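# Move cardboard box from desk into closet, then close it

## Task

Pick up the cardboard box on the desk, set it down on the closet's third shelf counting up from the floor, and close the closet doors completely, with the robot never toppling or being left leaning, since either of those counts as failure.

## Robot and tools

ROBOT. A wheeled base that can drive in any direction carries a column about 1.7 m tall. A carriage rides up and down it (lift_m) and holds two six-joint arms, each ending in a five-finger hand. Arm bases sit about 0.57 m + lift_m above the floor, and carriage parts hang roughly 0.15 m below them. A hand point can reach 0.78 m from its shoulder but only about 0.4 m below the arm base. Parked arm: joints 1-6 = 0, 0.05, 0.05, 1.45, 0, 0; with both parked the robot is about 0.85 m wide and 0.65 m long. Cameras: carriage_camera (fixed on the carriage, facing forward, tilted about 20 degrees down), left_wrist_camera and right_wrist_camera (on the little-finger side, aimed at the hand point).

FRAMES. All positions are in metres. Base frame: origin on the floor below the base centre, x forward, y left, z up; the left_hand and right_hand readings are hand points in this frame (often a little higher than the true hand, especially at long reach). The odometry frame is the base frame where the scene began; base_odometry counts wheel rotation only, so slip looks like travel, and heading is in rad (left positive, -3.142 to 3.142).

move. One action per call. "base" takes exactly one relative command, an offset from where the base last measured itself: translate_m (metres, forward +, -2 to 2), strafe_m (metres, left +, -2 to 2) or rotate_rad (radians, counter-clockwise +, -6.3 to 6.3). "joints" is one dict for both arms together, keyed by joint name, each value an absolute target: lift_m 0 to 1 m; <side>_joint1_rad -2.617 to 3.054 (swing about vertical, 0 ahead, + to the left); joint2 0 to 3.141 (shoulder: 0 upper arm back and level, 1.57 upright, 3.14 forward); joint3 0 to 3.141 (elbow, 0 folded, 3.14 straight); joint4 -1.57 to 1.57 (wrist pitch, + lifts fingertips); joint5 -1.57 to 1.57 (wrist yaw, + turns fingertips right, the opposite of joint 1); joint6 -2.094 to 2.094 (roll about the fingers, + clockwise seen from the forearm). Hand keys <side>_hand_little, _ring, _middle, _index, _thumb_bend, _thumb_turn are absolute, -1 to 1, +1 open/straight/beside the palm, -1 curled/bent/opposite the fingers. <side>_hand_force_limit (-1 to 1, mapping to about 0-10 N at fingertips, 0-15 N for thumb motors) and <side>_hand_speed (-0.96 to 1, full speed from +0.48) are settings, not motions; at start they are 0 and -0.8. "speeds" caps top speeds for this action only: translate_m and strafe_m 0.02-0.5 m/s, rotate_rad 0.05-1.57 rad/s, lift_m 0.08-0.27 m/s. "min_time_s" (0.1-8 s) is the shortest time each arm motion may take; too short makes arms lunge and overshoot, 2 or more keeps paths straighter. "cameras" picks images (names above or "all"). "blocking" false returns within about half a second while motion continues. Actions cap at 15 s; moves time out at 14 s. A joint left out keeps chasing its old target.

Other tools: wait(seconds 0-10, cameras) returns state, early once motions rest; stop brakes all running motions (not instant; the base coasts); zoom_image(camera, region [x0,y0,x1,y1] pixels, at most 504 each way) enlarges the latest image; show_instructions shows reference pages; finished_scene(scene 1) ends irreversibly and the result must persist without the robot.

RESULTS. "move" reads done or the worst status. Status words: done, moving, off_target (rested away from target, may still push), contact_stop or time_out (uncommanded stop; target dropped), stopped (by your stop), not_followed (a self-collision check withheld the arm's targets; escape by resending one arm's current readings with joint 1 turned away, then the other), limit_stop_at_motor_heat. on_its_own lists uncommanded behaviour. <side>_hand_stopped_by gives six words for little, ring, middle, index, thumb_bend, thumb_turn: moving, target, force, stalled, fault. <side>_<motor>_load_n is fingertip force in N (+ pushed open); a lost grip shows as loads near 0. motor_effort is percent of max with last-action peak in brackets; lift effort falling while lowering means a hand rests on something. Joint torques follow arm joint order. A refused call (out-of-range value) or an uncommanded stop cancels later move, wait and finished_scene calls in the same reply; an invalid call (unknown key) does not.

GRIPPING. A finger motor only starts when its target changes by 0.002 or more, stops at the target or at the force limit, then locks. For a boxed object, turn the thumb in front of the palm (thumb_turn -1) to wrap objects about 0.035-0.065 m thick; handles down to 0.025 m. For gentle grips close at hand_speed -0.94 or lower. To squeeze harder, raise force_limit and send a more closed target; to loosen, send a more open one.

CAUTIONS. Tipping is the main risk: keep the carriage low and arms in while driving, avoid sudden stops, and never drive or pull away while a hand holds a shut door or handle fast; watch for a rising hand z with no command, a sign of leaning. After a contact_stop, back off about 0.2 m rather than repeating the drive, and never back under a table edge. The base ignores arms, so a drive can bend an arm against furniture. Arms have no contact stop and spring to target once freed. Never let the arms or hands strike or squeeze each other. With joint 2 below 0.8, turning joint 1 outward 0.5 or more can hit the column. A loaded or stretched arm heats; park it when a MOTOR HOT line appears, or at 100 °C the arm goes limp for 30-60 s. Expect a level hand to sag 7-25 cm under 1 kg. Do not drop the box, slam the doors or hit fixed objects hard. Loose objects may occasionally be nudged by outside forces.

Each tool is called after "Request:" as name([rows], argument=value, ...), one row to a line, values as JSON.

Reference images:

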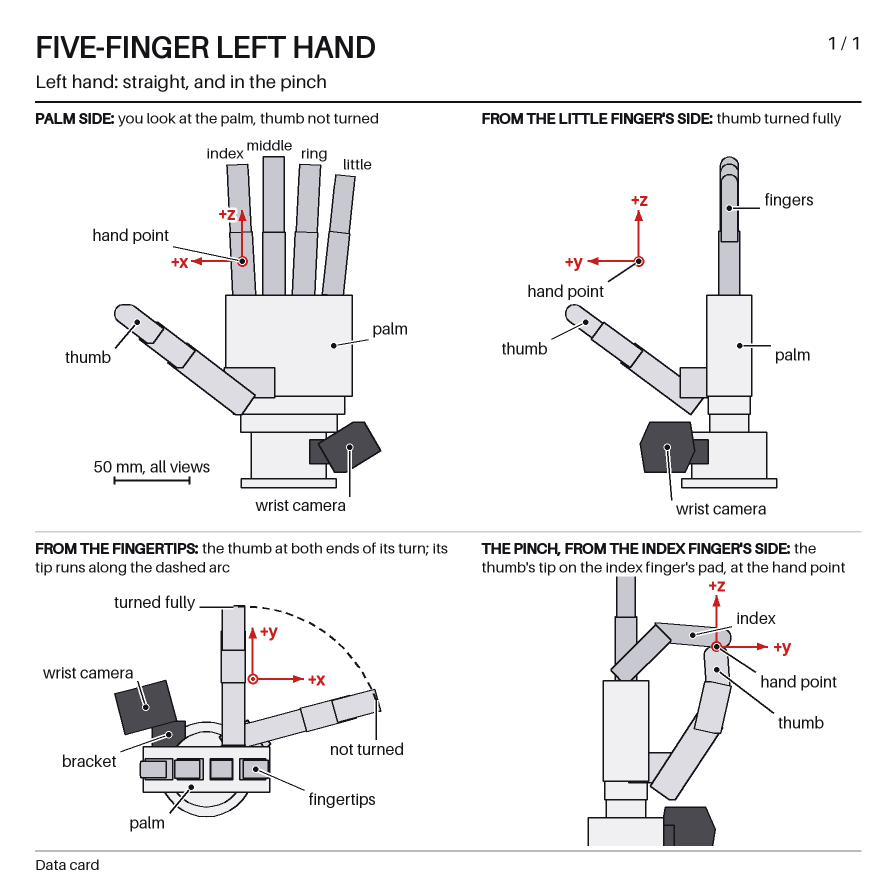

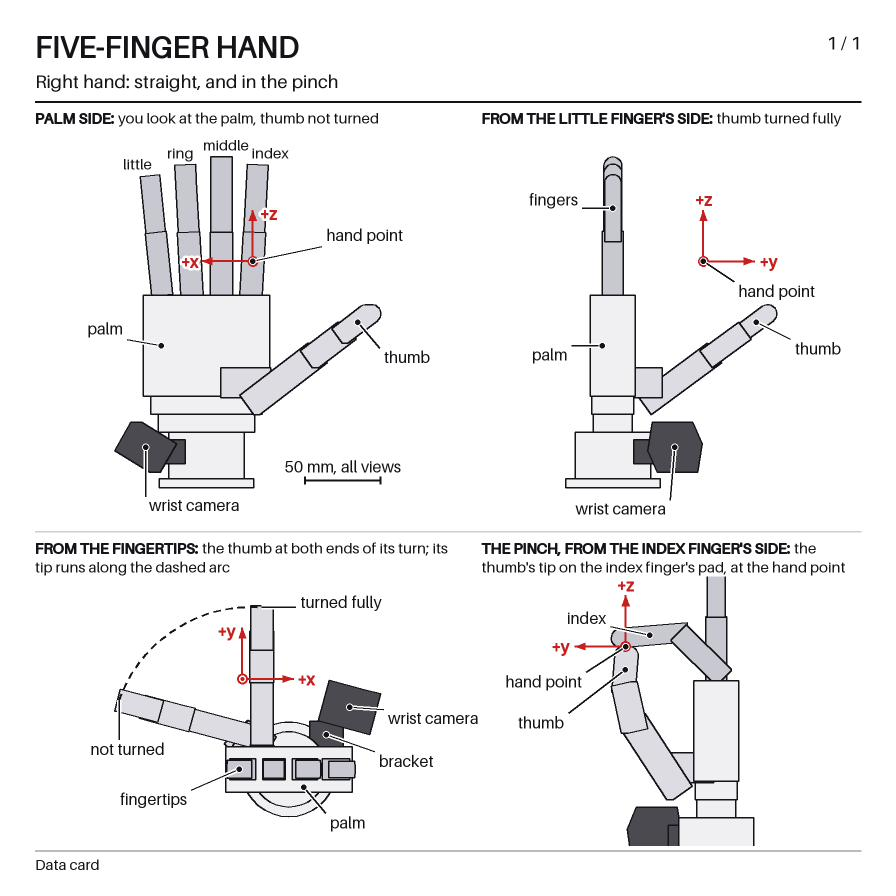

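## Session

Request:
move()

Scene clock: 0.00 s.
Joint torques (N m): no reading
base_odometry: x=+0.000 y=+0.000 heading=+0.000
base_status: not commanded
joint_positions: lift_m=+0.300 left_joint1_rad=-0.012 left_joint2_rad=+0.036 left_joint3_rad=+0.050 left_joint4_rad=+1.476 left_joint5_rad=+0.026 left_joint6_rad=+0.031 right_joint1_rad=-0.008 right_joint2_rad=+0.067 right_joint3_rad=+0.054 right_joint4_rad=+1.471 right_joint5_rad=-0.050 right_joint6_rad=+0.042 left_hand_little=+1.000 left_hand_ring=+1.000 left_hand_middle=+1.000 left_hand_index=+1.000 left_hand_thumb_turn=+1.000 left_hand_thumb_bend=+1.000 left_hand_force_limit=+0.000 left_hand_speed=-0.800 right_hand_little=+1.000 right_hand_ring=+1.000 right_hand_middle=+1.000 right_hand_index=+1.000 right_hand_thumb_turn=+1.000 right_hand_thumb_bend=+1.000 right_hand_force_limit=+0.000 right_hand_speed=-0.800
joint_status: not commanded
left_hand_stopped_by: target,target,target,target,target,target
right_hand_stopped_by: target,target,target,target,target,target
left_little_load_n: 0.0
left_ring_load_n: 0.0
left_middle_load_n: 0.0
left_index_load_n: 0.0
left_thumb_bend_load_n: 0.0
left_thumb_turn_load_n: 0.0
right_little_load_n: 0.0
right_ring_load_n: 0.0
right_middle_load_n: 0.0
right_index_load_n: 0.0
right_thumb_bend_load_n: 0.0
right_thumb_turn_load_n: 0.0
motor_effort: lift_m=+33 drive_wheels=+1
left_hand: x=+0.3147 y=+0.2646 z=+1.3270 quat_wxyz=(+0.713, -0.018, +0.038, -0.700) (m; base frame)
right_hand: x=+0.3235 y=-0.2574 z=+1.3251 quat_wxyz=(+0.719, -0.057, +0.024, -0.692) (m; base frame)
pictures: carriage_camera, left_wrist_camera, right_wrist_camera
Images, in order (width x height): carriage_camera 672x504, left_wrist_camera 672x504, right_wrist_camera 672x504.

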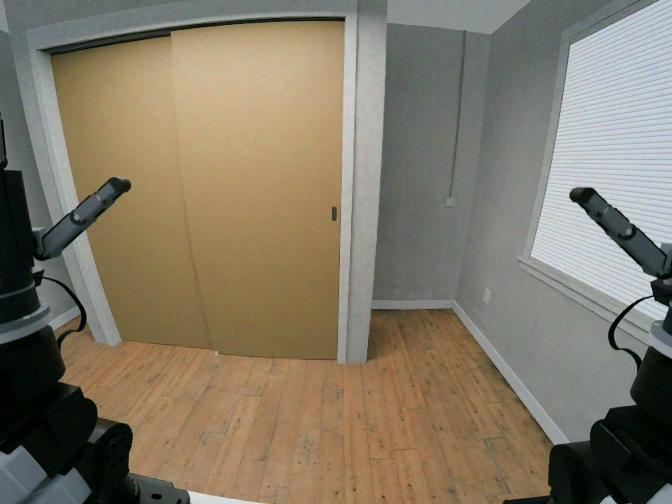

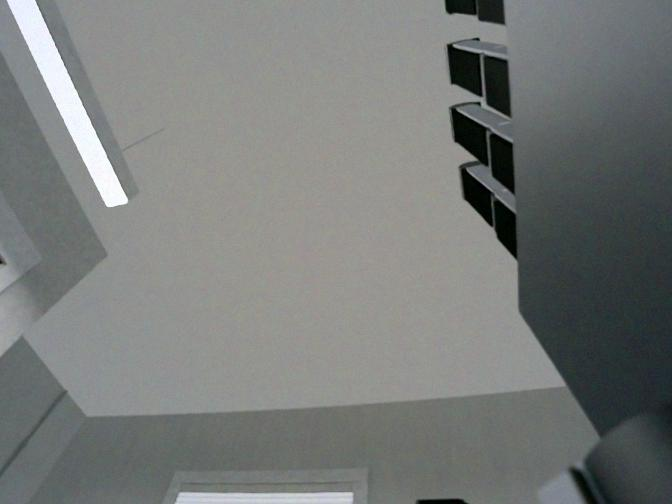

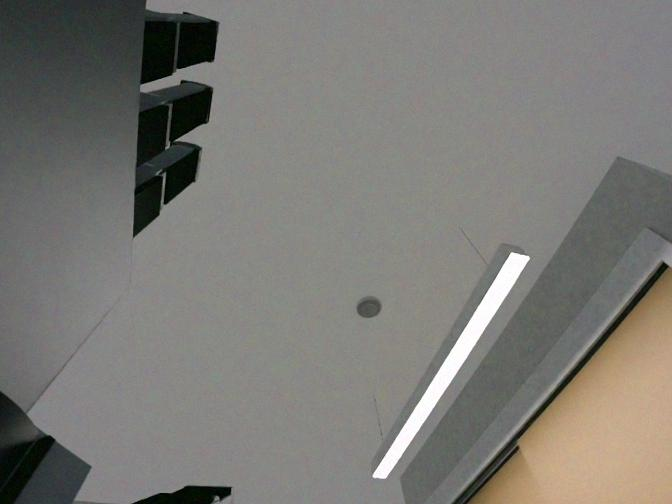

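Request:
move(base={"rotate_rad": 1.2}, cameras=["carriage_camera"])

Request:
move(base={"rotate_rad": 1.2}, cameras=["carriage_camera"])

Request:
move(base={"rotate_rad": 1.2}, cameras=["carriage_camera"])

Request:
move(base={"rotate_rad": 1.2}, cameras=["carriage_camera"])

Scene clock: 3.27 s.
Joint torques (N m): left_arm=[-0.21 3.55 4.81 -0.01 0.04 0.06] | right_arm=[-0.16 4.46 4.52 -0.07 0.02 -0.17]
move: done
base_odometry: x=+0.000 y=+0.000 heading=+1.200
base_status: done
joint_positions: lift_m=+0.300 left_joint1_rad=-0.012 left_joint2_rad=+0.036 left_joint3_rad=+0.050 left_joint4_rad=+1.476 left_joint5_rad=+0.026 left_joint6_rad=+0.031 right_joint1_rad=-0.008 right_joint2_rad=+0.067 right_joint3_rad=+0.054 right_joint4_rad=+1.470 right_joint5_rad=-0.050 right_joint6_rad=+0.042 left_hand_little=+1.000 left_hand_ring=+1.000 left_hand_middle=+1.000 left_hand_index=+1.000 left_hand_thumb_turn=+1.000 left_hand_thumb_bend=+1.000 left_hand_force_limit=+0.000 left_hand_speed=-0.800 right_hand_little=+1.000 right_hand_ring=+1.000 right_hand_middle=+1.000 right_hand_index=+1.000 right_hand_thumb_turn=+1.000 right_hand_thumb_bend=+1.000 right_hand_force_limit=+0.000 right_hand_speed=-0.800
joint_status: not commanded
left_hand_stopped_by: target,target,target,target,target,target
right_hand_stopped_by: target,target,target,target,target,target
left_little_load_n: 0.0
left_ring_load_n: 0.0
left_middle_load_n: 0.0
left_index_load_n: 0.0
left_thumb_bend_load_n: 0.0
left_thumb_turn_load_n: 0.0
right_little_load_n: 0.0
right_ring_load_n: 0.0
right_middle_load_n: 0.0
right_index_load_n: 0.0
right_thumb_bend_load_n: 0.0
right_thumb_turn_load_n: 0.0
motor_effort: lift_m=+33(36) drive_wheels=+5(13)
left_hand: x=+0.3147 y=+0.2646 z=+1.3270 quat_wxyz=(+0.713, -0.018, +0.038, -0.700) (m; base frame)
right_hand: x=+0.3239 y=-0.2574 z=+1.3250 quat_wxyz=(+0.719, -0.057, +0.024, -0.692) (m; base frame)
pictures: carriage_camera
Images, in order (width x height): carriage_camera 672x504.

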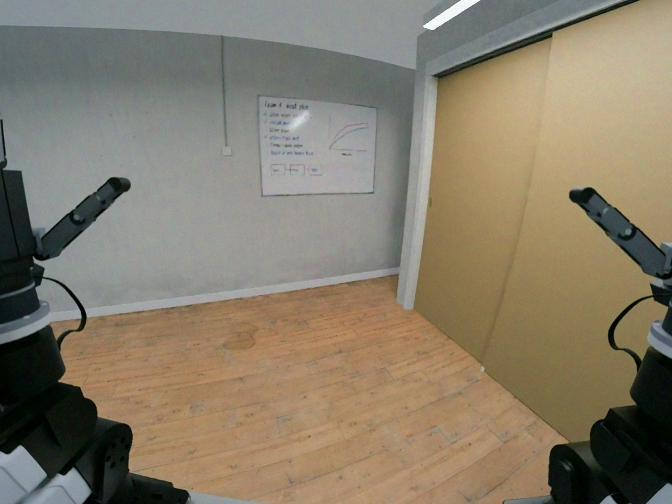

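Scene clock: 6.03 s.
Joint torques (N m): left_arm=[-0.18 3.56 4.78 0.01 0.05 0.08] | right_arm=[-0.13 4.62 4.56 -0.09 0.1 -0.17]
move: done
base_odometry: x=+0.000 y=+0.000 heading=+2.399
base_status: done
joint_positions: lift_m=+0.300 left_joint1_rad=-0.012 left_joint2_rad=+0.036 left_joint3_rad=+0.050 left_joint4_rad=+1.476 left_joint5_rad=+0.026 left_joint6_rad=+0.031 right_joint1_rad=-0.008 right_joint2_rad=+0.067 right_joint3_rad=+0.054 right_joint4_rad=+1.470 right_joint5_rad=-0.050 right_joint6_rad=+0.042 left_hand_little=+1.000 left_hand_ring=+1.000 left_hand_middle=+1.000 left_hand_index=+1.000 left_hand_thumb_turn=+1.000 left_hand_thumb_bend=+1.000 left_hand_force_limit=+0.000 left_hand_speed=-0.800 right_hand_little=+1.000 right_hand_ring=+1.000 right_hand_middle=+1.000 right_hand_index=+1.000 right_hand_thumb_turn=+1.000 right_hand_thumb_bend=+1.000 right_hand_force_limit=+0.000 right_hand_speed=-0.800
joint_status: not commanded
left_hand_stopped_by: target,target,target,target,target,target
right_hand_stopped_by: target,target,target,target,target,target
left_little_load_n: 0.0
left_ring_load_n: 0.0
left_middle_load_n: 0.0
left_index_load_n: 0.0
left_thumb_bend_load_n: 0.0
left_thumb_turn_load_n: 0.0
right_little_load_n: 0.0
right_ring_load_n: 0.0
right_middle_load_n: 0.0
right_index_load_n: 0.0
right_thumb_bend_load_n: 0.0
right_thumb_turn_load_n: 0.0
motor_effort: lift_m=+35(36) drive_wheels=+5(13)
left_hand: x=+0.3147 y=+0.2646 z=+1.3271 quat_wxyz=(+0.713, -0.019, +0.038, -0.700) (m; base frame)
right_hand: x=+0.3239 y=-0.2574 z=+1.3250 quat_wxyz=(+0.719, -0.057, +0.024, -0.692) (m; base frame)
pictures: carriage_camera
Images, in order (width x height): carriage_camera 672x504.

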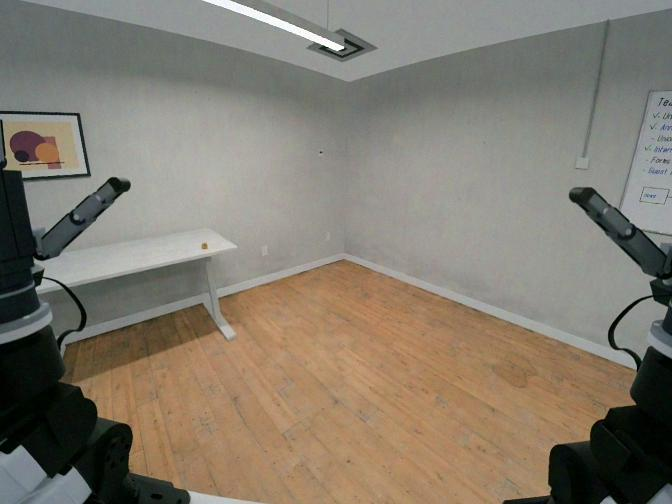

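Scene clock: 8.80 s.
Joint torques (N m): left_arm=[-0.14 3.55 4.82 -0.02 0.05 0.07] | right_arm=[0.03 4.55 4.6 -0.05 0.05 -0.17]
move: done
base_odometry: x=+0.000 y=+0.000 heading=-2.684
base_status: done
joint_positions: lift_m=+0.300 left_joint1_rad=-0.012 left_joint2_rad=+0.036 left_joint3_rad=+0.050 left_joint4_rad=+1.476 left_joint5_rad=+0.026 left_joint6_rad=+0.031 right_joint1_rad=-0.008 right_joint2_rad=+0.067 right_joint3_rad=+0.054 right_joint4_rad=+1.470 right_joint5_rad=-0.050 right_joint6_rad=+0.042 left_hand_little=+1.000 left_hand_ring=+1.000 left_hand_middle=+1.000 left_hand_index=+1.000 left_hand_thumb_turn=+1.000 left_hand_thumb_bend=+1.000 left_hand_force_limit=+0.000 left_hand_speed=-0.800 right_hand_little=+1.000 right_hand_ring=+1.000 right_hand_middle=+1.000 right_hand_index=+1.000 right_hand_thumb_turn=+1.000 right_hand_thumb_bend=+1.000 right_hand_force_limit=+0.000 right_hand_speed=-0.800
joint_status: not commanded
left_hand_stopped_by: target,target,target,target,target,target
right_hand_stopped_by: target,target,target,target,target,target
left_little_load_n: 0.0
left_ring_load_n: 0.0
left_middle_load_n: 0.0
left_index_load_n: 0.0
left_thumb_bend_load_n: 0.0
left_thumb_turn_load_n: 0.0
right_little_load_n: 0.0
right_ring_load_n: 0.0
right_middle_load_n: 0.0
right_index_load_n: 0.0
right_thumb_bend_load_n: 0.0
right_thumb_turn_load_n: 0.0
motor_effort: lift_m=+35(35) drive_wheels=+5(13)
left_hand: x=+0.3147 y=+0.2646 z=+1.3271 quat_wxyz=(+0.713, -0.019, +0.038, -0.700) (m; base frame)
right_hand: x=+0.3239 y=-0.2574 z=+1.3250 quat_wxyz=(+0.719, -0.057, +0.024, -0.692) (m; base frame)
pictures: carriage_camera
Images, in order (width x height): carriage_camera 672x504.

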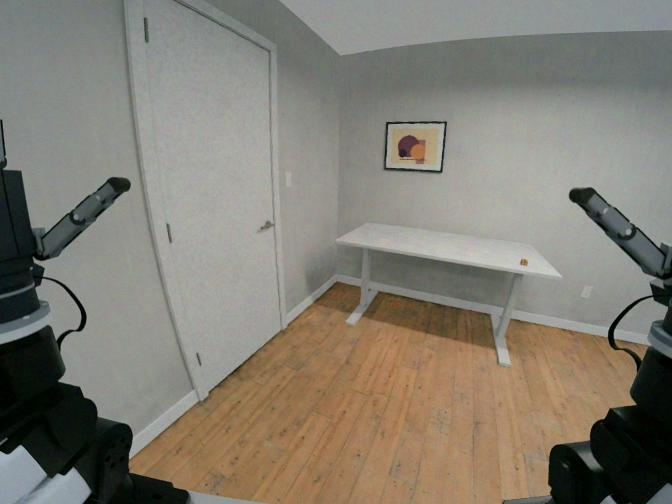

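Scene clock: 11.57 s.
Joint torques (N m): left_arm=[-0.29 3.58 4.82 -0.03 0.06 0.07] | right_arm=[-0.13 4.57 4.64 -0.11 0.05 -0.19]
move: done
base_odometry: x=+0.000 y=+0.000 heading=-1.484
base_status: done
joint_positions: lift_m=+0.300 left_joint1_rad=-0.012 left_joint2_rad=+0.036 left_joint3_rad=+0.050 left_joint4_rad=+1.476 left_joint5_rad=+0.025 left_joint6_rad=+0.031 right_joint1_rad=-0.008 right_joint2_rad=+0.067 right_joint3_rad=+0.054 right_joint4_rad=+1.470 right_joint5_rad=-0.050 right_joint6_rad=+0.042 left_hand_little=+1.000 left_hand_ring=+1.000 left_hand_middle=+1.000 left_hand_index=+1.000 left_hand_thumb_turn=+1.000 left_hand_thumb_bend=+1.000 left_hand_force_limit=+0.000 left_hand_speed=-0.800 right_hand_little=+1.000 right_hand_ring=+1.000 right_hand_middle=+1.000 right_hand_index=+1.000 right_hand_thumb_turn=+1.000 right_hand_thumb_bend=+1.000 right_hand_force_limit=+0.000 right_hand_speed=-0.800
joint_status: not commanded
left_hand_stopped_by: target,target,target,target,target,target
right_hand_stopped_by: target,target,target,target,target,target
left_little_load_n: -0.5
left_ring_load_n: 0.0
left_middle_load_n: 0.0
left_index_load_n: 0.0
left_thumb_bend_load_n: 0.0
left_thumb_turn_load_n: 0.0
right_little_load_n: 0.0
right_ring_load_n: 0.0
right_middle_load_n: 0.0
right_index_load_n: 0.0
right_thumb_bend_load_n: 0.0
right_thumb_turn_load_n: 0.0
motor_effort: lift_m=+33(35) drive_wheels=+5(13)
left_hand: x=+0.3147 y=+0.2647 z=+1.3271 quat_wxyz=(+0.713, -0.019, +0.038, -0.700) (m; base frame)
right_hand: x=+0.3239 y=-0.2574 z=+1.3250 quat_wxyz=(+0.719, -0.057, +0.024, -0.692) (m; base frame)
pictures: carriage_camera
Images, in order (width x height): carriage_camera 672x504.

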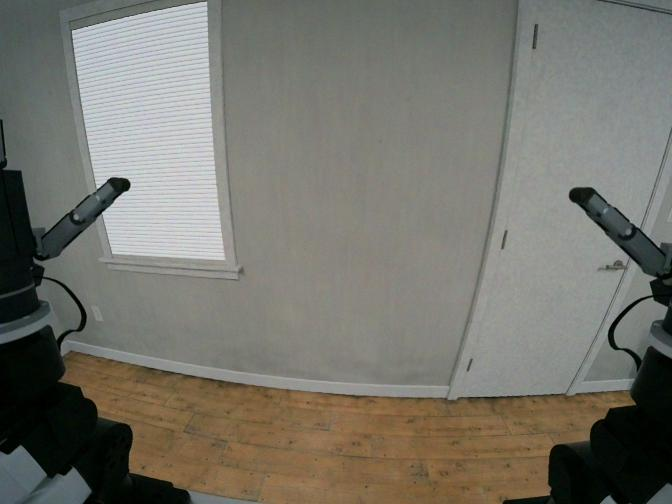

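Request:
move(base={"rotate_rad": 1.484}, cameras=["carriage_camera"])

Request:
zoom_image(camera="carriage_camera", region=[290, 160, 390, 260])

Request:
zoom_image(camera="carriage_camera", region=[40, 10, 390, 360])

Scene clock: 16.10 s.
Joint torques (N m): left_arm=[-0.21 3.62 4.86 -0.01 0.07 0.07] | right_arm=[0.14 4.62 4.41 -0.09 0.04 -0.07]
move: done
base_odometry: x=+0.000 y=+0.000 heading=-0.001
base_status: done
joint_positions: lift_m=+0.300 left_joint1_rad=-0.012 left_joint2_rad=+0.036 left_joint3_rad=+0.050 left_joint4_rad=+1.476 left_joint5_rad=+0.025 left_joint6_rad=+0.031 right_joint1_rad=-0.008 right_joint2_rad=+0.067 right_joint3_rad=+0.054 right_joint4_rad=+1.469 right_joint5_rad=-0.050 right_joint6_rad=+0.042 left_hand_little=+1.000 left_hand_ring=+1.000 left_hand_middle=+1.000 left_hand_index=+1.000 left_hand_thumb_turn=+1.000 left_hand_thumb_bend=+1.000 left_hand_force_limit=+0.000 left_hand_speed=-0.800 right_hand_little=+1.000 right_hand_ring=+1.000 right_hand_middle=+1.000 right_hand_index=+1.000 right_hand_thumb_turn=+1.000 right_hand_thumb_bend=+1.000 right_hand_force_limit=+0.000 right_hand_speed=-0.800
joint_status: not commanded
left_hand_stopped_by: target,target,target,target,target,target
right_hand_stopped_by: target,target,target,target,target,target
left_little_load_n: 0.0
left_ring_load_n: 0.0
left_middle_load_n: 0.5
left_index_load_n: 0.0
left_thumb_bend_load_n: 0.0
left_thumb_turn_load_n: 0.0
right_little_load_n: 0.0
right_ring_load_n: 0.0
right_middle_load_n: 0.0
right_index_load_n: 0.0
right_thumb_bend_load_n: 0.0
right_thumb_turn_load_n: 0.0
motor_effort: lift_m=+34(36) drive_wheels=+6(13)
left_hand: x=+0.3147 y=+0.2648 z=+1.3271 quat_wxyz=(+0.713, -0.019, +0.038, -0.700) (m; base frame)
right_hand: x=+0.3241 y=-0.2574 z=+1.3249 quat_wxyz=(+0.719, -0.058, +0.025, -0.692) (m; base frame)
pictures: carriage_camera
Images, in order (width x height): carriage_camera 672x504.

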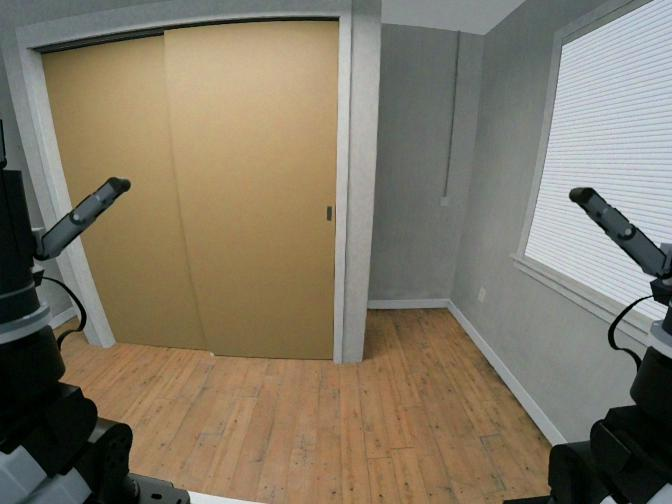

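Scaled by 5.040 from the camera's 672x504 image, which has a finer 960x720 frame.

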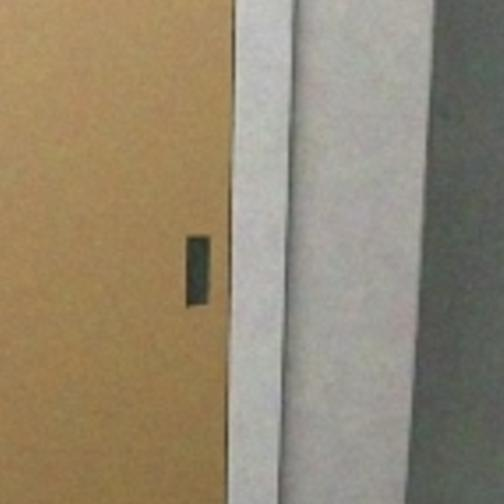

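Scaled by 1.440 from the camera's 672x504 image, which has a finer 960x720 frame.

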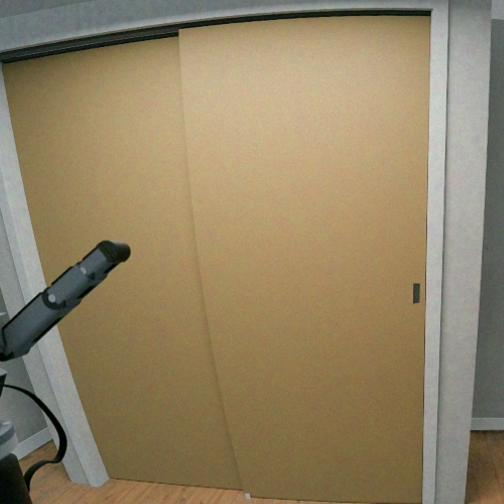

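Request:
move(base={"translate_m": 0.6}, cameras=["carriage_camera"])

Scene clock: 20.97 s.
Joint torques (N m): left_arm=[-0.17 3.48 4.75 0.03 0.05 0.07] | right_arm=[-0.13 4.49 4.46 -0.04 0.04 -0.17]
move: done
base_odometry: x=+0.600 y=+0.000 heading=+0.000
base_status: done
joint_positions: lift_m=+0.300 left_joint1_rad=-0.012 left_joint2_rad=+0.036 left_joint3_rad=+0.050 left_joint4_rad=+1.474 left_joint5_rad=+0.025 left_joint6_rad=+0.031 right_joint1_rad=-0.008 right_joint2_rad=+0.067 right_joint3_rad=+0.054 right_joint4_rad=+1.469 right_joint5_rad=-0.050 right_joint6_rad=+0.042 left_hand_little=+1.000 left_hand_ring=+1.000 left_hand_middle=+1.000 left_hand_index=+1.000 left_hand_thumb_turn=+1.000 left_hand_thumb_bend=+1.000 left_hand_force_limit=+0.000 left_hand_speed=-0.800 right_hand_little=+1.000 right_hand_ring=+1.000 right_hand_middle=+1.000 right_hand_index=+1.000 right_hand_thumb_turn=+1.000 right_hand_thumb_bend=+1.000 right_hand_force_limit=+0.000 right_hand_speed=-0.800
joint_status: not commanded
left_hand_stopped_by: target,target,target,target,target,target
right_hand_stopped_by: target,target,target,target,target,target
left_little_load_n: 0.0
left_ring_load_n: 0.0
left_middle_load_n: 0.0
left_index_load_n: 0.0
left_thumb_bend_load_n: 0.0
left_thumb_turn_load_n: 0.0
right_little_load_n: 0.0
right_ring_load_n: 0.0
right_middle_load_n: 0.0
right_index_load_n: 0.0
right_thumb_bend_load_n: 0.0
right_thumb_turn_load_n: 0.0
motor_effort: lift_m=+33(35) drive_wheels=-4(20)
left_hand: x=+0.3153 y=+0.2648 z=+1.3269 quat_wxyz=(+0.713, -0.020, +0.039, -0.700) (m; base frame)
right_hand: x=+0.3241 y=-0.2574 z=+1.3249 quat_wxyz=(+0.719, -0.058, +0.025, -0.692) (m; base frame)
pictures: carriage_camera
Images, in order (width x height): carriage_camera 672x504.

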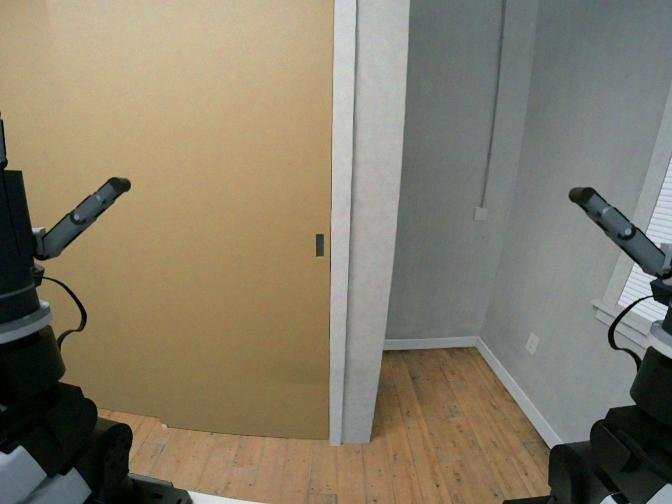

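Request:
move(joints={"right_joint2_rad": 1.2, "right_joint3_rad": 1.4, "right_joint4_rad": -0.2, "right_joint6_rad": -1.57, "right_joint5_rad": 0, "right_joint1_rad": 0, "right_hand_ring": -0.9, "right_hand_little": -0.9}, base={"strafe_m": 0.33}, cameras=["all"])

Scene clock: 26.97 s.
Joint torques (N m): left_arm=[-0.2 3.56 4.72 0.01 0.08 0.04] | right_arm=[0.49 -3.36 8.03 2.13 0.1 -0.31]
move: done
base_odometry: x=+0.600 y=+0.330 heading=+0.000
base_status: done
joint_positions: lift_m=+0.300 left_joint1_rad=-0.013 left_joint2_rad=+0.036 left_joint3_rad=+0.050 left_joint4_rad=+1.474 left_joint5_rad=+0.025 left_joint6_rad=+0.031 right_joint1_rad=-0.004 right_joint2_rad=+1.190 right_joint3_rad=+1.371 right_joint4_rad=-0.188 right_joint5_rad=-0.007 right_joint6_rad=-1.561 left_hand_little=+1.000 left_hand_ring=+1.000 left_hand_middle=+1.000 left_hand_index=+1.000 left_hand_thumb_turn=+1.000 left_hand_thumb_bend=+1.000 left_hand_force_limit=+0.000 left_hand_speed=-0.800 right_hand_little=-0.900 right_hand_ring=-0.900 right_hand_middle=+1.000 right_hand_index=+1.000 right_hand_thumb_turn=+1.000 right_hand_thumb_bend=+1.000 right_hand_force_limit=+0.000 right_hand_speed=-0.800
joint_status: all done
left_hand_stopped_by: target,target,target,target,target,target
right_hand_stopped_by: target,target,target,target,target,target
left_little_load_n: 0.0
left_ring_load_n: 0.0
left_middle_load_n: 0.0
left_index_load_n: 0.0
left_thumb_bend_load_n: 0.0
left_thumb_turn_load_n: 0.0
right_little_load_n: 0.0
right_ring_load_n: 0.0
right_middle_load_n: 0.0
right_index_load_n: 0.0
right_thumb_bend_load_n: 0.0
right_thumb_turn_load_n: 0.0
motor_effort: lift_m=+34(36) drive_wheels=-1(14)
left_hand: x=+0.3153 y=+0.2647 z=+1.3269 quat_wxyz=(+0.712, -0.020, +0.039, -0.700) (m; base frame)
right_hand: x=+0.6527 y=-0.3597 z=+1.3074 quat_wxyz=(+0.004, -0.710, +0.002, -0.705) (m; base frame)
pictures: carriage_camera, left_wrist_camera, right_wrist_camera
Images, in order (width x height): carriage_camera 672x504, left_wrist_camera 672x504, right_wrist_camera 672x504.

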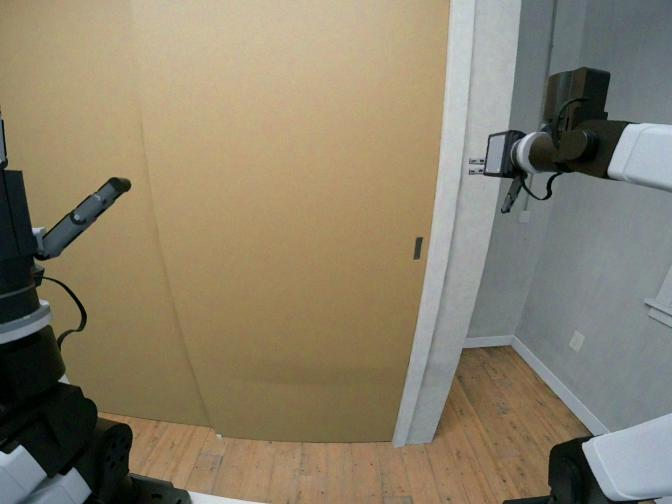

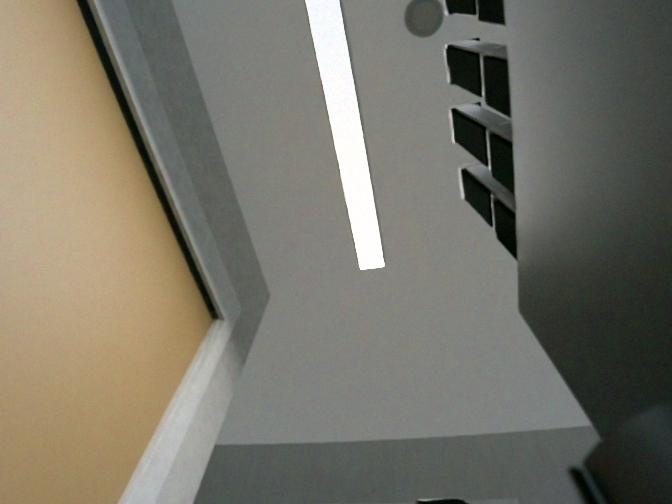

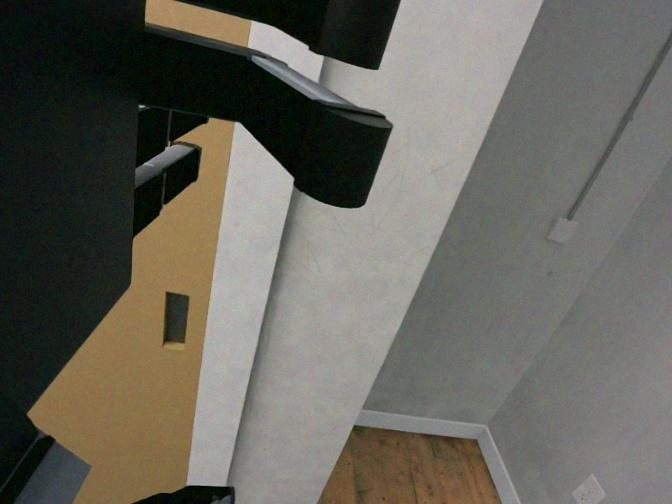

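Request:
move(joints={"lift_m": 0.05}, base={"translate_m": 0.15}, cameras=["carriage_camera", "right_wrist_camera"])

Scene clock: 31.23 s.
Joint torques (N m): left_arm=[-0.17 3.59 4.77 0.04 0.07 0.07] | right_arm=[0.21 -1.09 6.95 2.55 0.08 -0.27]
move: done
base_odometry: x=+0.750 y=+0.330 heading=+0.000
base_status: done
joint_positions: lift_m=+0.050 left_joint1_rad=-0.013 left_joint2_rad=+0.036 left_joint3_rad=+0.050 left_joint4_rad=+1.473 left_joint5_rad=+0.025 left_joint6_rad=+0.031 right_joint1_rad=-0.004 right_joint2_rad=+1.171 right_joint3_rad=+1.385 right_joint4_rad=-0.237 right_joint5_rad=-0.007 right_joint6_rad=-1.562 left_hand_little=+1.000 left_hand_ring=+1.000 left_hand_middle=+1.000 left_hand_index=+1.000 left_hand_thumb_turn=+1.000 left_hand_thumb_bend=+1.000 left_hand_force_limit=+0.000 left_hand_speed=-0.800 right_hand_little=-0.900 right_hand_ring=-0.900 right_hand_middle=+1.000 right_hand_index=+1.000 right_hand_thumb_turn=+1.000 right_hand_thumb_bend=+1.000 right_hand_force_limit=+0.000 right_hand_speed=-0.800
joint_status: all done
left_hand_stopped_by: target,target,target,target,target,target
right_hand_stopped_by: target,target,target,target,target,target
left_little_load_n: 0.0
left_ring_load_n: 0.0
left_middle_load_n: 0.0
left_index_load_n: 0.0
left_thumb_bend_load_n: 0.0
left_thumb_turn_load_n: 0.0
right_little_load_n: 0.0
right_ring_load_n: 0.0
right_middle_load_n: 0.0
right_index_load_n: 0.0
right_thumb_bend_load_n: 0.0
right_thumb_turn_load_n: 0.0
motor_effort: lift_m=+31(32) drive_wheels=+5(13)
left_hand: x=+0.3155 y=+0.2647 z=+1.0771 quat_wxyz=(+0.712, -0.020, +0.039, -0.700) (m; base frame)
right_hand: x=+0.6441 y=-0.3597 z=+1.0590 quat_wxyz=(+0.004, -0.715, +0.002, -0.699) (m; base frame)
pictures: carriage_camera, right_wrist_camera
Images, in order (width x height): carriage_camera 672x504, right_wrist_camera 672x504.

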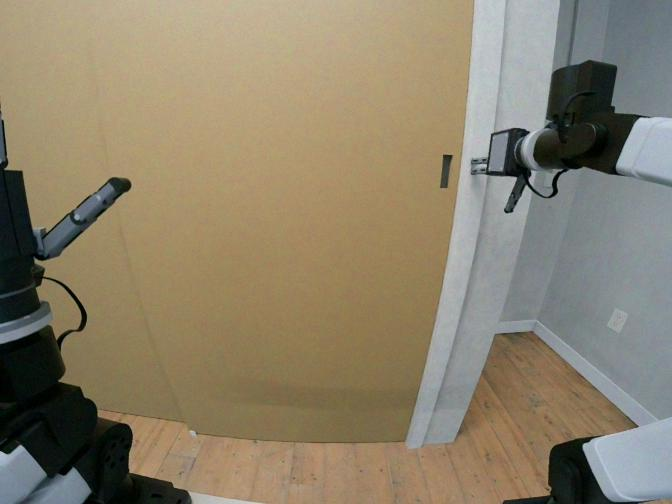

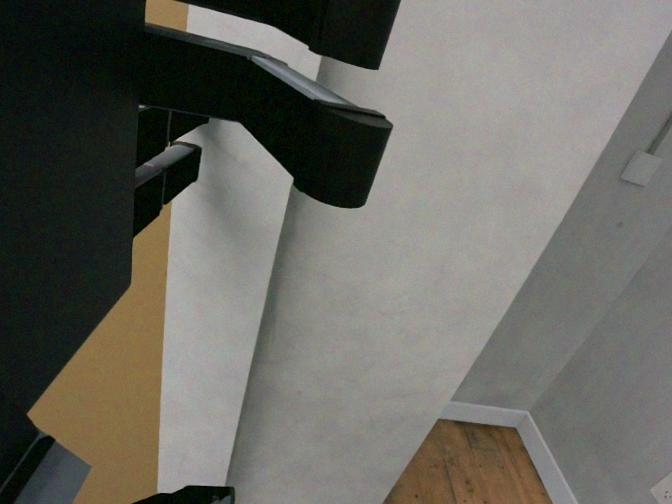

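Request:
zoom_image(camera="carriage_camera", region=[420, 110, 560, 215])

Scaled by 3.600 from the camera's 672x504 image, which has a finer 960x720 frame.

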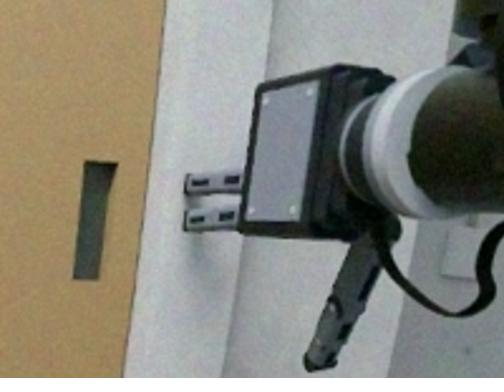

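Request:
move(base={"translate_m": 0.09}, cameras=["carriage_camera", "right_wrist_camera"])

Request:
zoom_image(camera="carriage_camera", region=[420, 110, 560, 215])

Scene clock: 36.80 s.
Joint torques (N m): left_arm=[-0.13 3.62 4.85 0.03 0.07 0.06] | right_arm=[0.36 19.71 0.13 6.2 0.09 -0.33]
move: done
base_odometry: x=+0.840 y=+0.330 heading=+0.000
base_status: done
joint_positions: lift_m=+0.050 left_joint1_rad=-0.013 left_joint2_rad=+0.036 left_joint3_rad=+0.050 left_joint4_rad=+1.473 left_joint5_rad=+0.025 left_joint6_rad=+0.031 right_joint1_rad=-0.004 right_joint2_rad=+0.993 right_joint3_rad=+1.461 right_joint4_rad=-0.603 right_joint5_rad=-0.007 right_joint6_rad=-1.562 left_hand_little=+1.000 left_hand_ring=+1.000 left_hand_middle=+1.000 left_hand_index=+1.000 left_hand_thumb_turn=+1.000 left_hand_thumb_bend=+1.000 left_hand_force_limit=+0.000 left_hand_speed=-0.800 right_hand_little=-0.900 right_hand_ring=-0.900 right_hand_middle=+1.000 right_hand_index=+1.000 right_hand_thumb_turn=+1.000 right_hand_thumb_bend=+1.000 right_hand_force_limit=+0.000 right_hand_speed=-0.800
joint_status: not commanded
left_hand_stopped_by: target,target,target,target,target,target
right_hand_stopped_by: target,target,target,target,target,target
left_little_load_n: 0.0
left_ring_load_n: 0.0
left_middle_load_n: 0.0
left_index_load_n: 0.0
left_thumb_bend_load_n: 0.0
left_thumb_turn_load_n: 0.0
right_little_load_n: 0.0
right_ring_load_n: 0.0
right_middle_load_n: 0.5
right_index_load_n: 0.0
right_thumb_bend_load_n: 0.0
right_thumb_turn_load_n: 0.0
motor_effort: lift_m=+31(32) drive_wheels=+17(21)
left_hand: x=+0.3157 y=+0.2647 z=+1.0770 quat_wxyz=(+0.712, -0.020, +0.039, -0.700) (m; base frame)
right_hand: x=+0.5616 y=-0.3594 z=+1.0608 quat_wxyz=(+0.004, -0.753, +0.003, -0.658) (m; base frame)
pictures: carriage_camera, right_wrist_camera
Images, in order (width x height): carriage_camera 672x504, right_wrist_camera 672x504.

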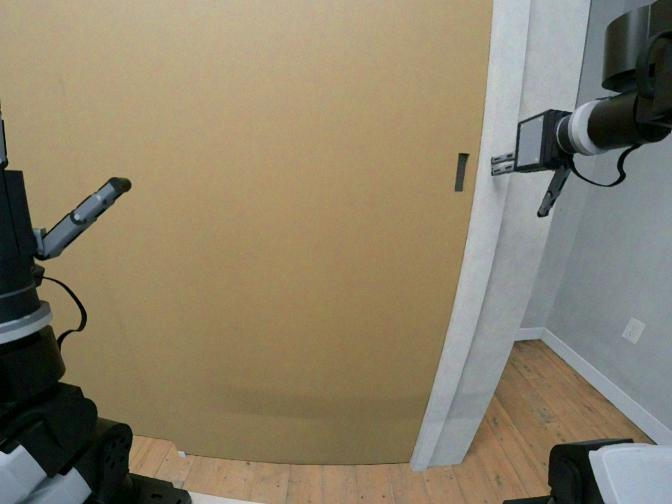

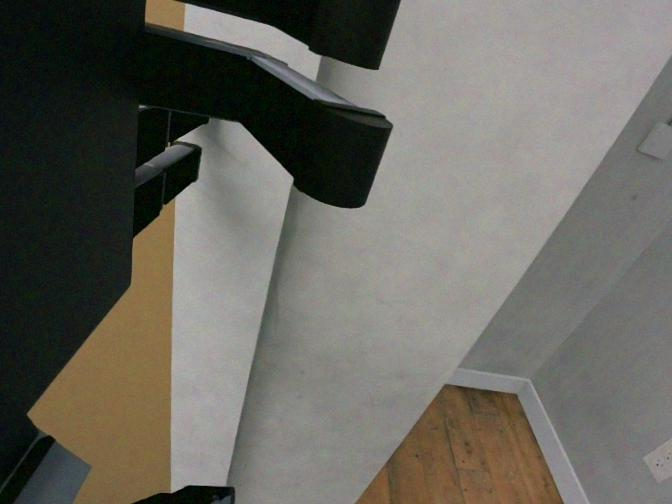

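Scaled by 3.600 from the camera's 672x504 image, which has a finer 960x720 frame.

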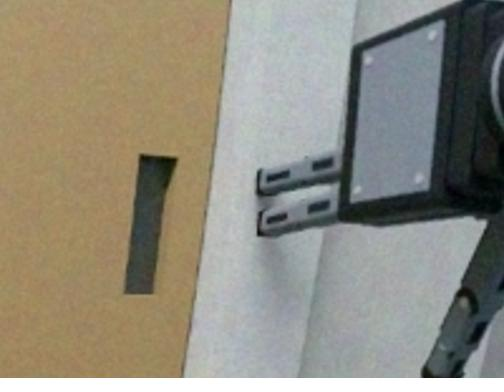

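Request:
move(base={"translate_m": -0.15}, cameras=["carriage_camera", "right_wrist_camera"])

Request:
zoom_image(camera="carriage_camera", region=[380, 110, 520, 215])

Scene clock: 39.30 s.
Joint torques (N m): left_arm=[-0.14 3.7 4.72 0.01 0.06 0.06] | right_arm=[0.4 -3.74 4.97 2.3 0.06 -0.32]
move: done
base_odometry: x=+0.690 y=+0.331 heading=+0.000
base_status: done
joint_positions: lift_m=+0.050 left_joint1_rad=-0.013 left_joint2_rad=+0.036 left_joint3_rad=+0.050 left_joint4_rad=+1.474 left_joint5_rad=+0.025 left_joint6_rad=+0.031 right_joint1_rad=-0.004 right_joint2_rad=+1.194 right_joint3_rad=+1.408 right_joint4_rad=-0.209 right_joint5_rad=-0.006 right_joint6_rad=-1.562 left_hand_little=+1.000 left_hand_ring=+1.000 left_hand_middle=+1.000 left_hand_index=+1.000 left_hand_thumb_turn=+1.000 left_hand_thumb_bend=+1.000 left_hand_force_limit=+0.000 left_hand_speed=-0.800 right_hand_little=-0.900 right_hand_ring=-0.900 right_hand_middle=+1.000 right_hand_index=+1.000 right_hand_thumb_turn=+1.000 right_hand_thumb_bend=+1.000 right_hand_force_limit=+0.000 right_hand_speed=-0.800
joint_status: not commanded
left_hand_stopped_by: target,target,target,target,target,target
right_hand_stopped_by: target,target,target,target,target,target
left_little_load_n: 0.0
left_ring_load_n: 0.0
left_middle_load_n: 0.0
left_index_load_n: 0.0
left_thumb_bend_load_n: 0.0
left_thumb_turn_load_n: 0.0
right_little_load_n: 0.0
right_ring_load_n: 0.0
right_middle_load_n: 0.0
right_index_load_n: 0.0
right_thumb_bend_load_n: 0.0
right_thumb_turn_load_n: 0.0
motor_effort: lift_m=+31(32) drive_wheels=+3(9)
left_hand: x=+0.3154 y=+0.2647 z=+1.0771 quat_wxyz=(+0.712, -0.020, +0.039, -0.700) (m; base frame)
right_hand: x=+0.6505 y=-0.3598 z=+1.0692 quat_wxyz=(+0.004, -0.705, +0.002, -0.709) (m; base frame)
pictures: carriage_camera, right_wrist_camera
Images, in order (width x height): carriage_camera 672x504, right_wrist_camera 672x504.

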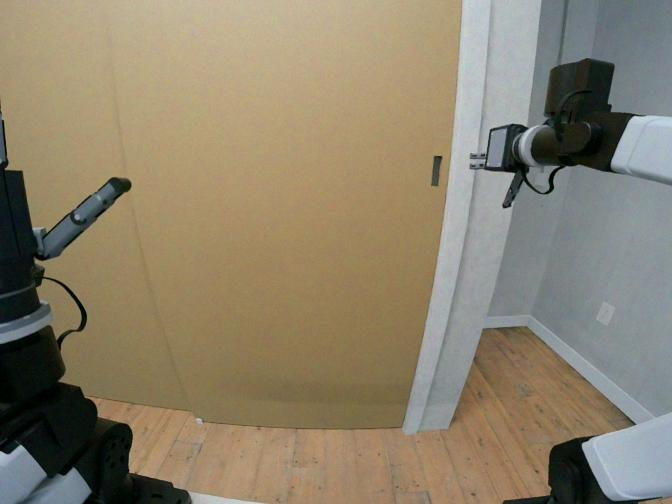

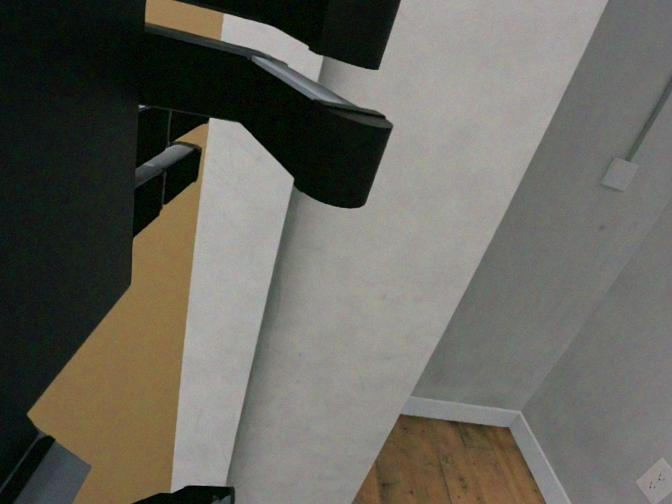

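Scaled by 3.600 from the camera's 672x504 image, which has a finer 960x720 frame.

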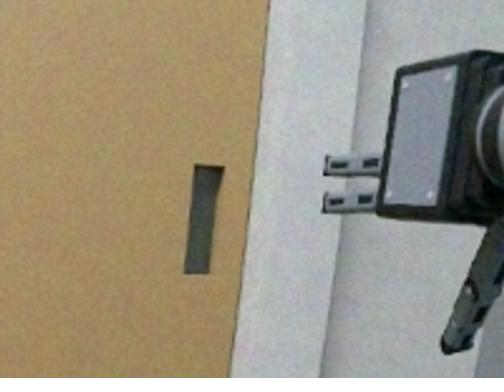

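Request:
move(base={"strafe_m": 0.05}, cameras=["carriage_camera", "right_wrist_camera"])

Request:
zoom_image(camera="carriage_camera", region=[400, 110, 540, 215])

Scene clock: 45.30 s.
Joint torques (N m): left_arm=[-0.23 3.47 4.83 0.04 0.05 0.06] | right_arm=[0.01 -3.62 4.94 2.28 0.07 -0.3]
move: done
base_odometry: x=+0.690 y=+0.381 heading=+0.000
base_status: done
joint_positions: lift_m=+0.050 left_joint1_rad=-0.013 left_joint2_rad=+0.036 left_joint3_rad=+0.050 left_joint4_rad=+1.474 left_joint5_rad=+0.025 left_joint6_rad=+0.031 right_joint1_rad=-0.002 right_joint2_rad=+1.194 right_joint3_rad=+1.408 right_joint4_rad=-0.207 right_joint5_rad=-0.006 right_joint6_rad=-1.562 left_hand_little=+1.000 left_hand_ring=+1.000 left_hand_middle=+1.000 left_hand_index=+1.000 left_hand_thumb_turn=+1.000 left_hand_thumb_bend=+1.000 left_hand_force_limit=+0.000 left_hand_speed=-0.800 right_hand_little=-0.900 right_hand_ring=-0.900 right_hand_middle=+1.000 right_hand_index=+1.000 right_hand_thumb_turn=+1.000 right_hand_thumb_bend=+1.000 right_hand_force_limit=+0.000 right_hand_speed=-0.800
joint_status: not commanded
left_hand_stopped_by: target,target,target,target,target,target
right_hand_stopped_by: target,target,target,target,target,target
left_little_load_n: 0.0
left_ring_load_n: 0.0
left_middle_load_n: 0.0
left_index_load_n: 0.0
left_thumb_bend_load_n: 0.0
left_thumb_turn_load_n: 0.0
right_little_load_n: 0.0
right_ring_load_n: 0.0
right_middle_load_n: -0.5
right_index_load_n: 0.0
right_thumb_bend_load_n: 0.0
right_thumb_turn_load_n: 0.0
motor_effort: lift_m=+30(32) drive_wheels=+2(14)
left_hand: x=+0.3154 y=+0.2647 z=+1.0771 quat_wxyz=(+0.712, -0.020, +0.039, -0.700) (m; base frame)
right_hand: x=+0.6506 y=-0.3593 z=+1.0696 quat_wxyz=(+0.004, -0.705, +0.002, -0.710) (m; base frame)
pictures: carriage_camera, right_wrist_camera
Images, in order (width x height): carriage_camera 672x504, right_wrist_camera 672x504.

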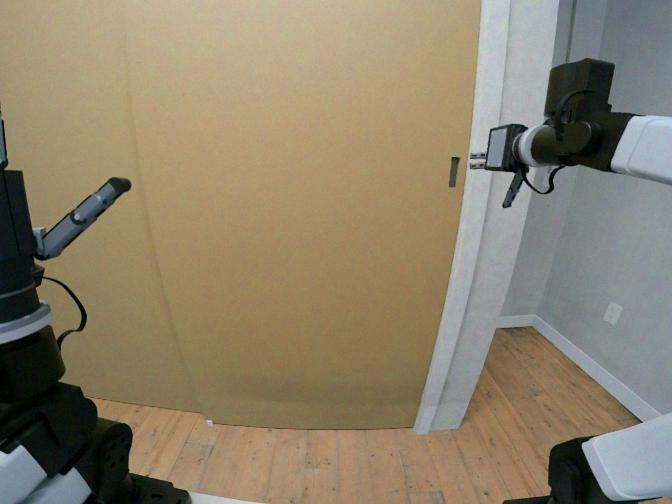

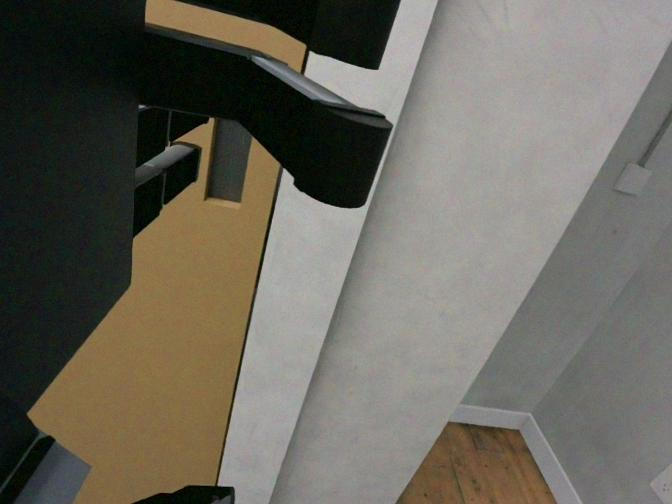

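Scaled by 3.600 from the camera's 672x504 image, which has a finer 960x720 frame.

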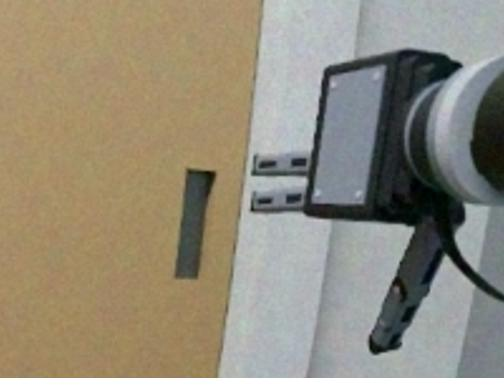

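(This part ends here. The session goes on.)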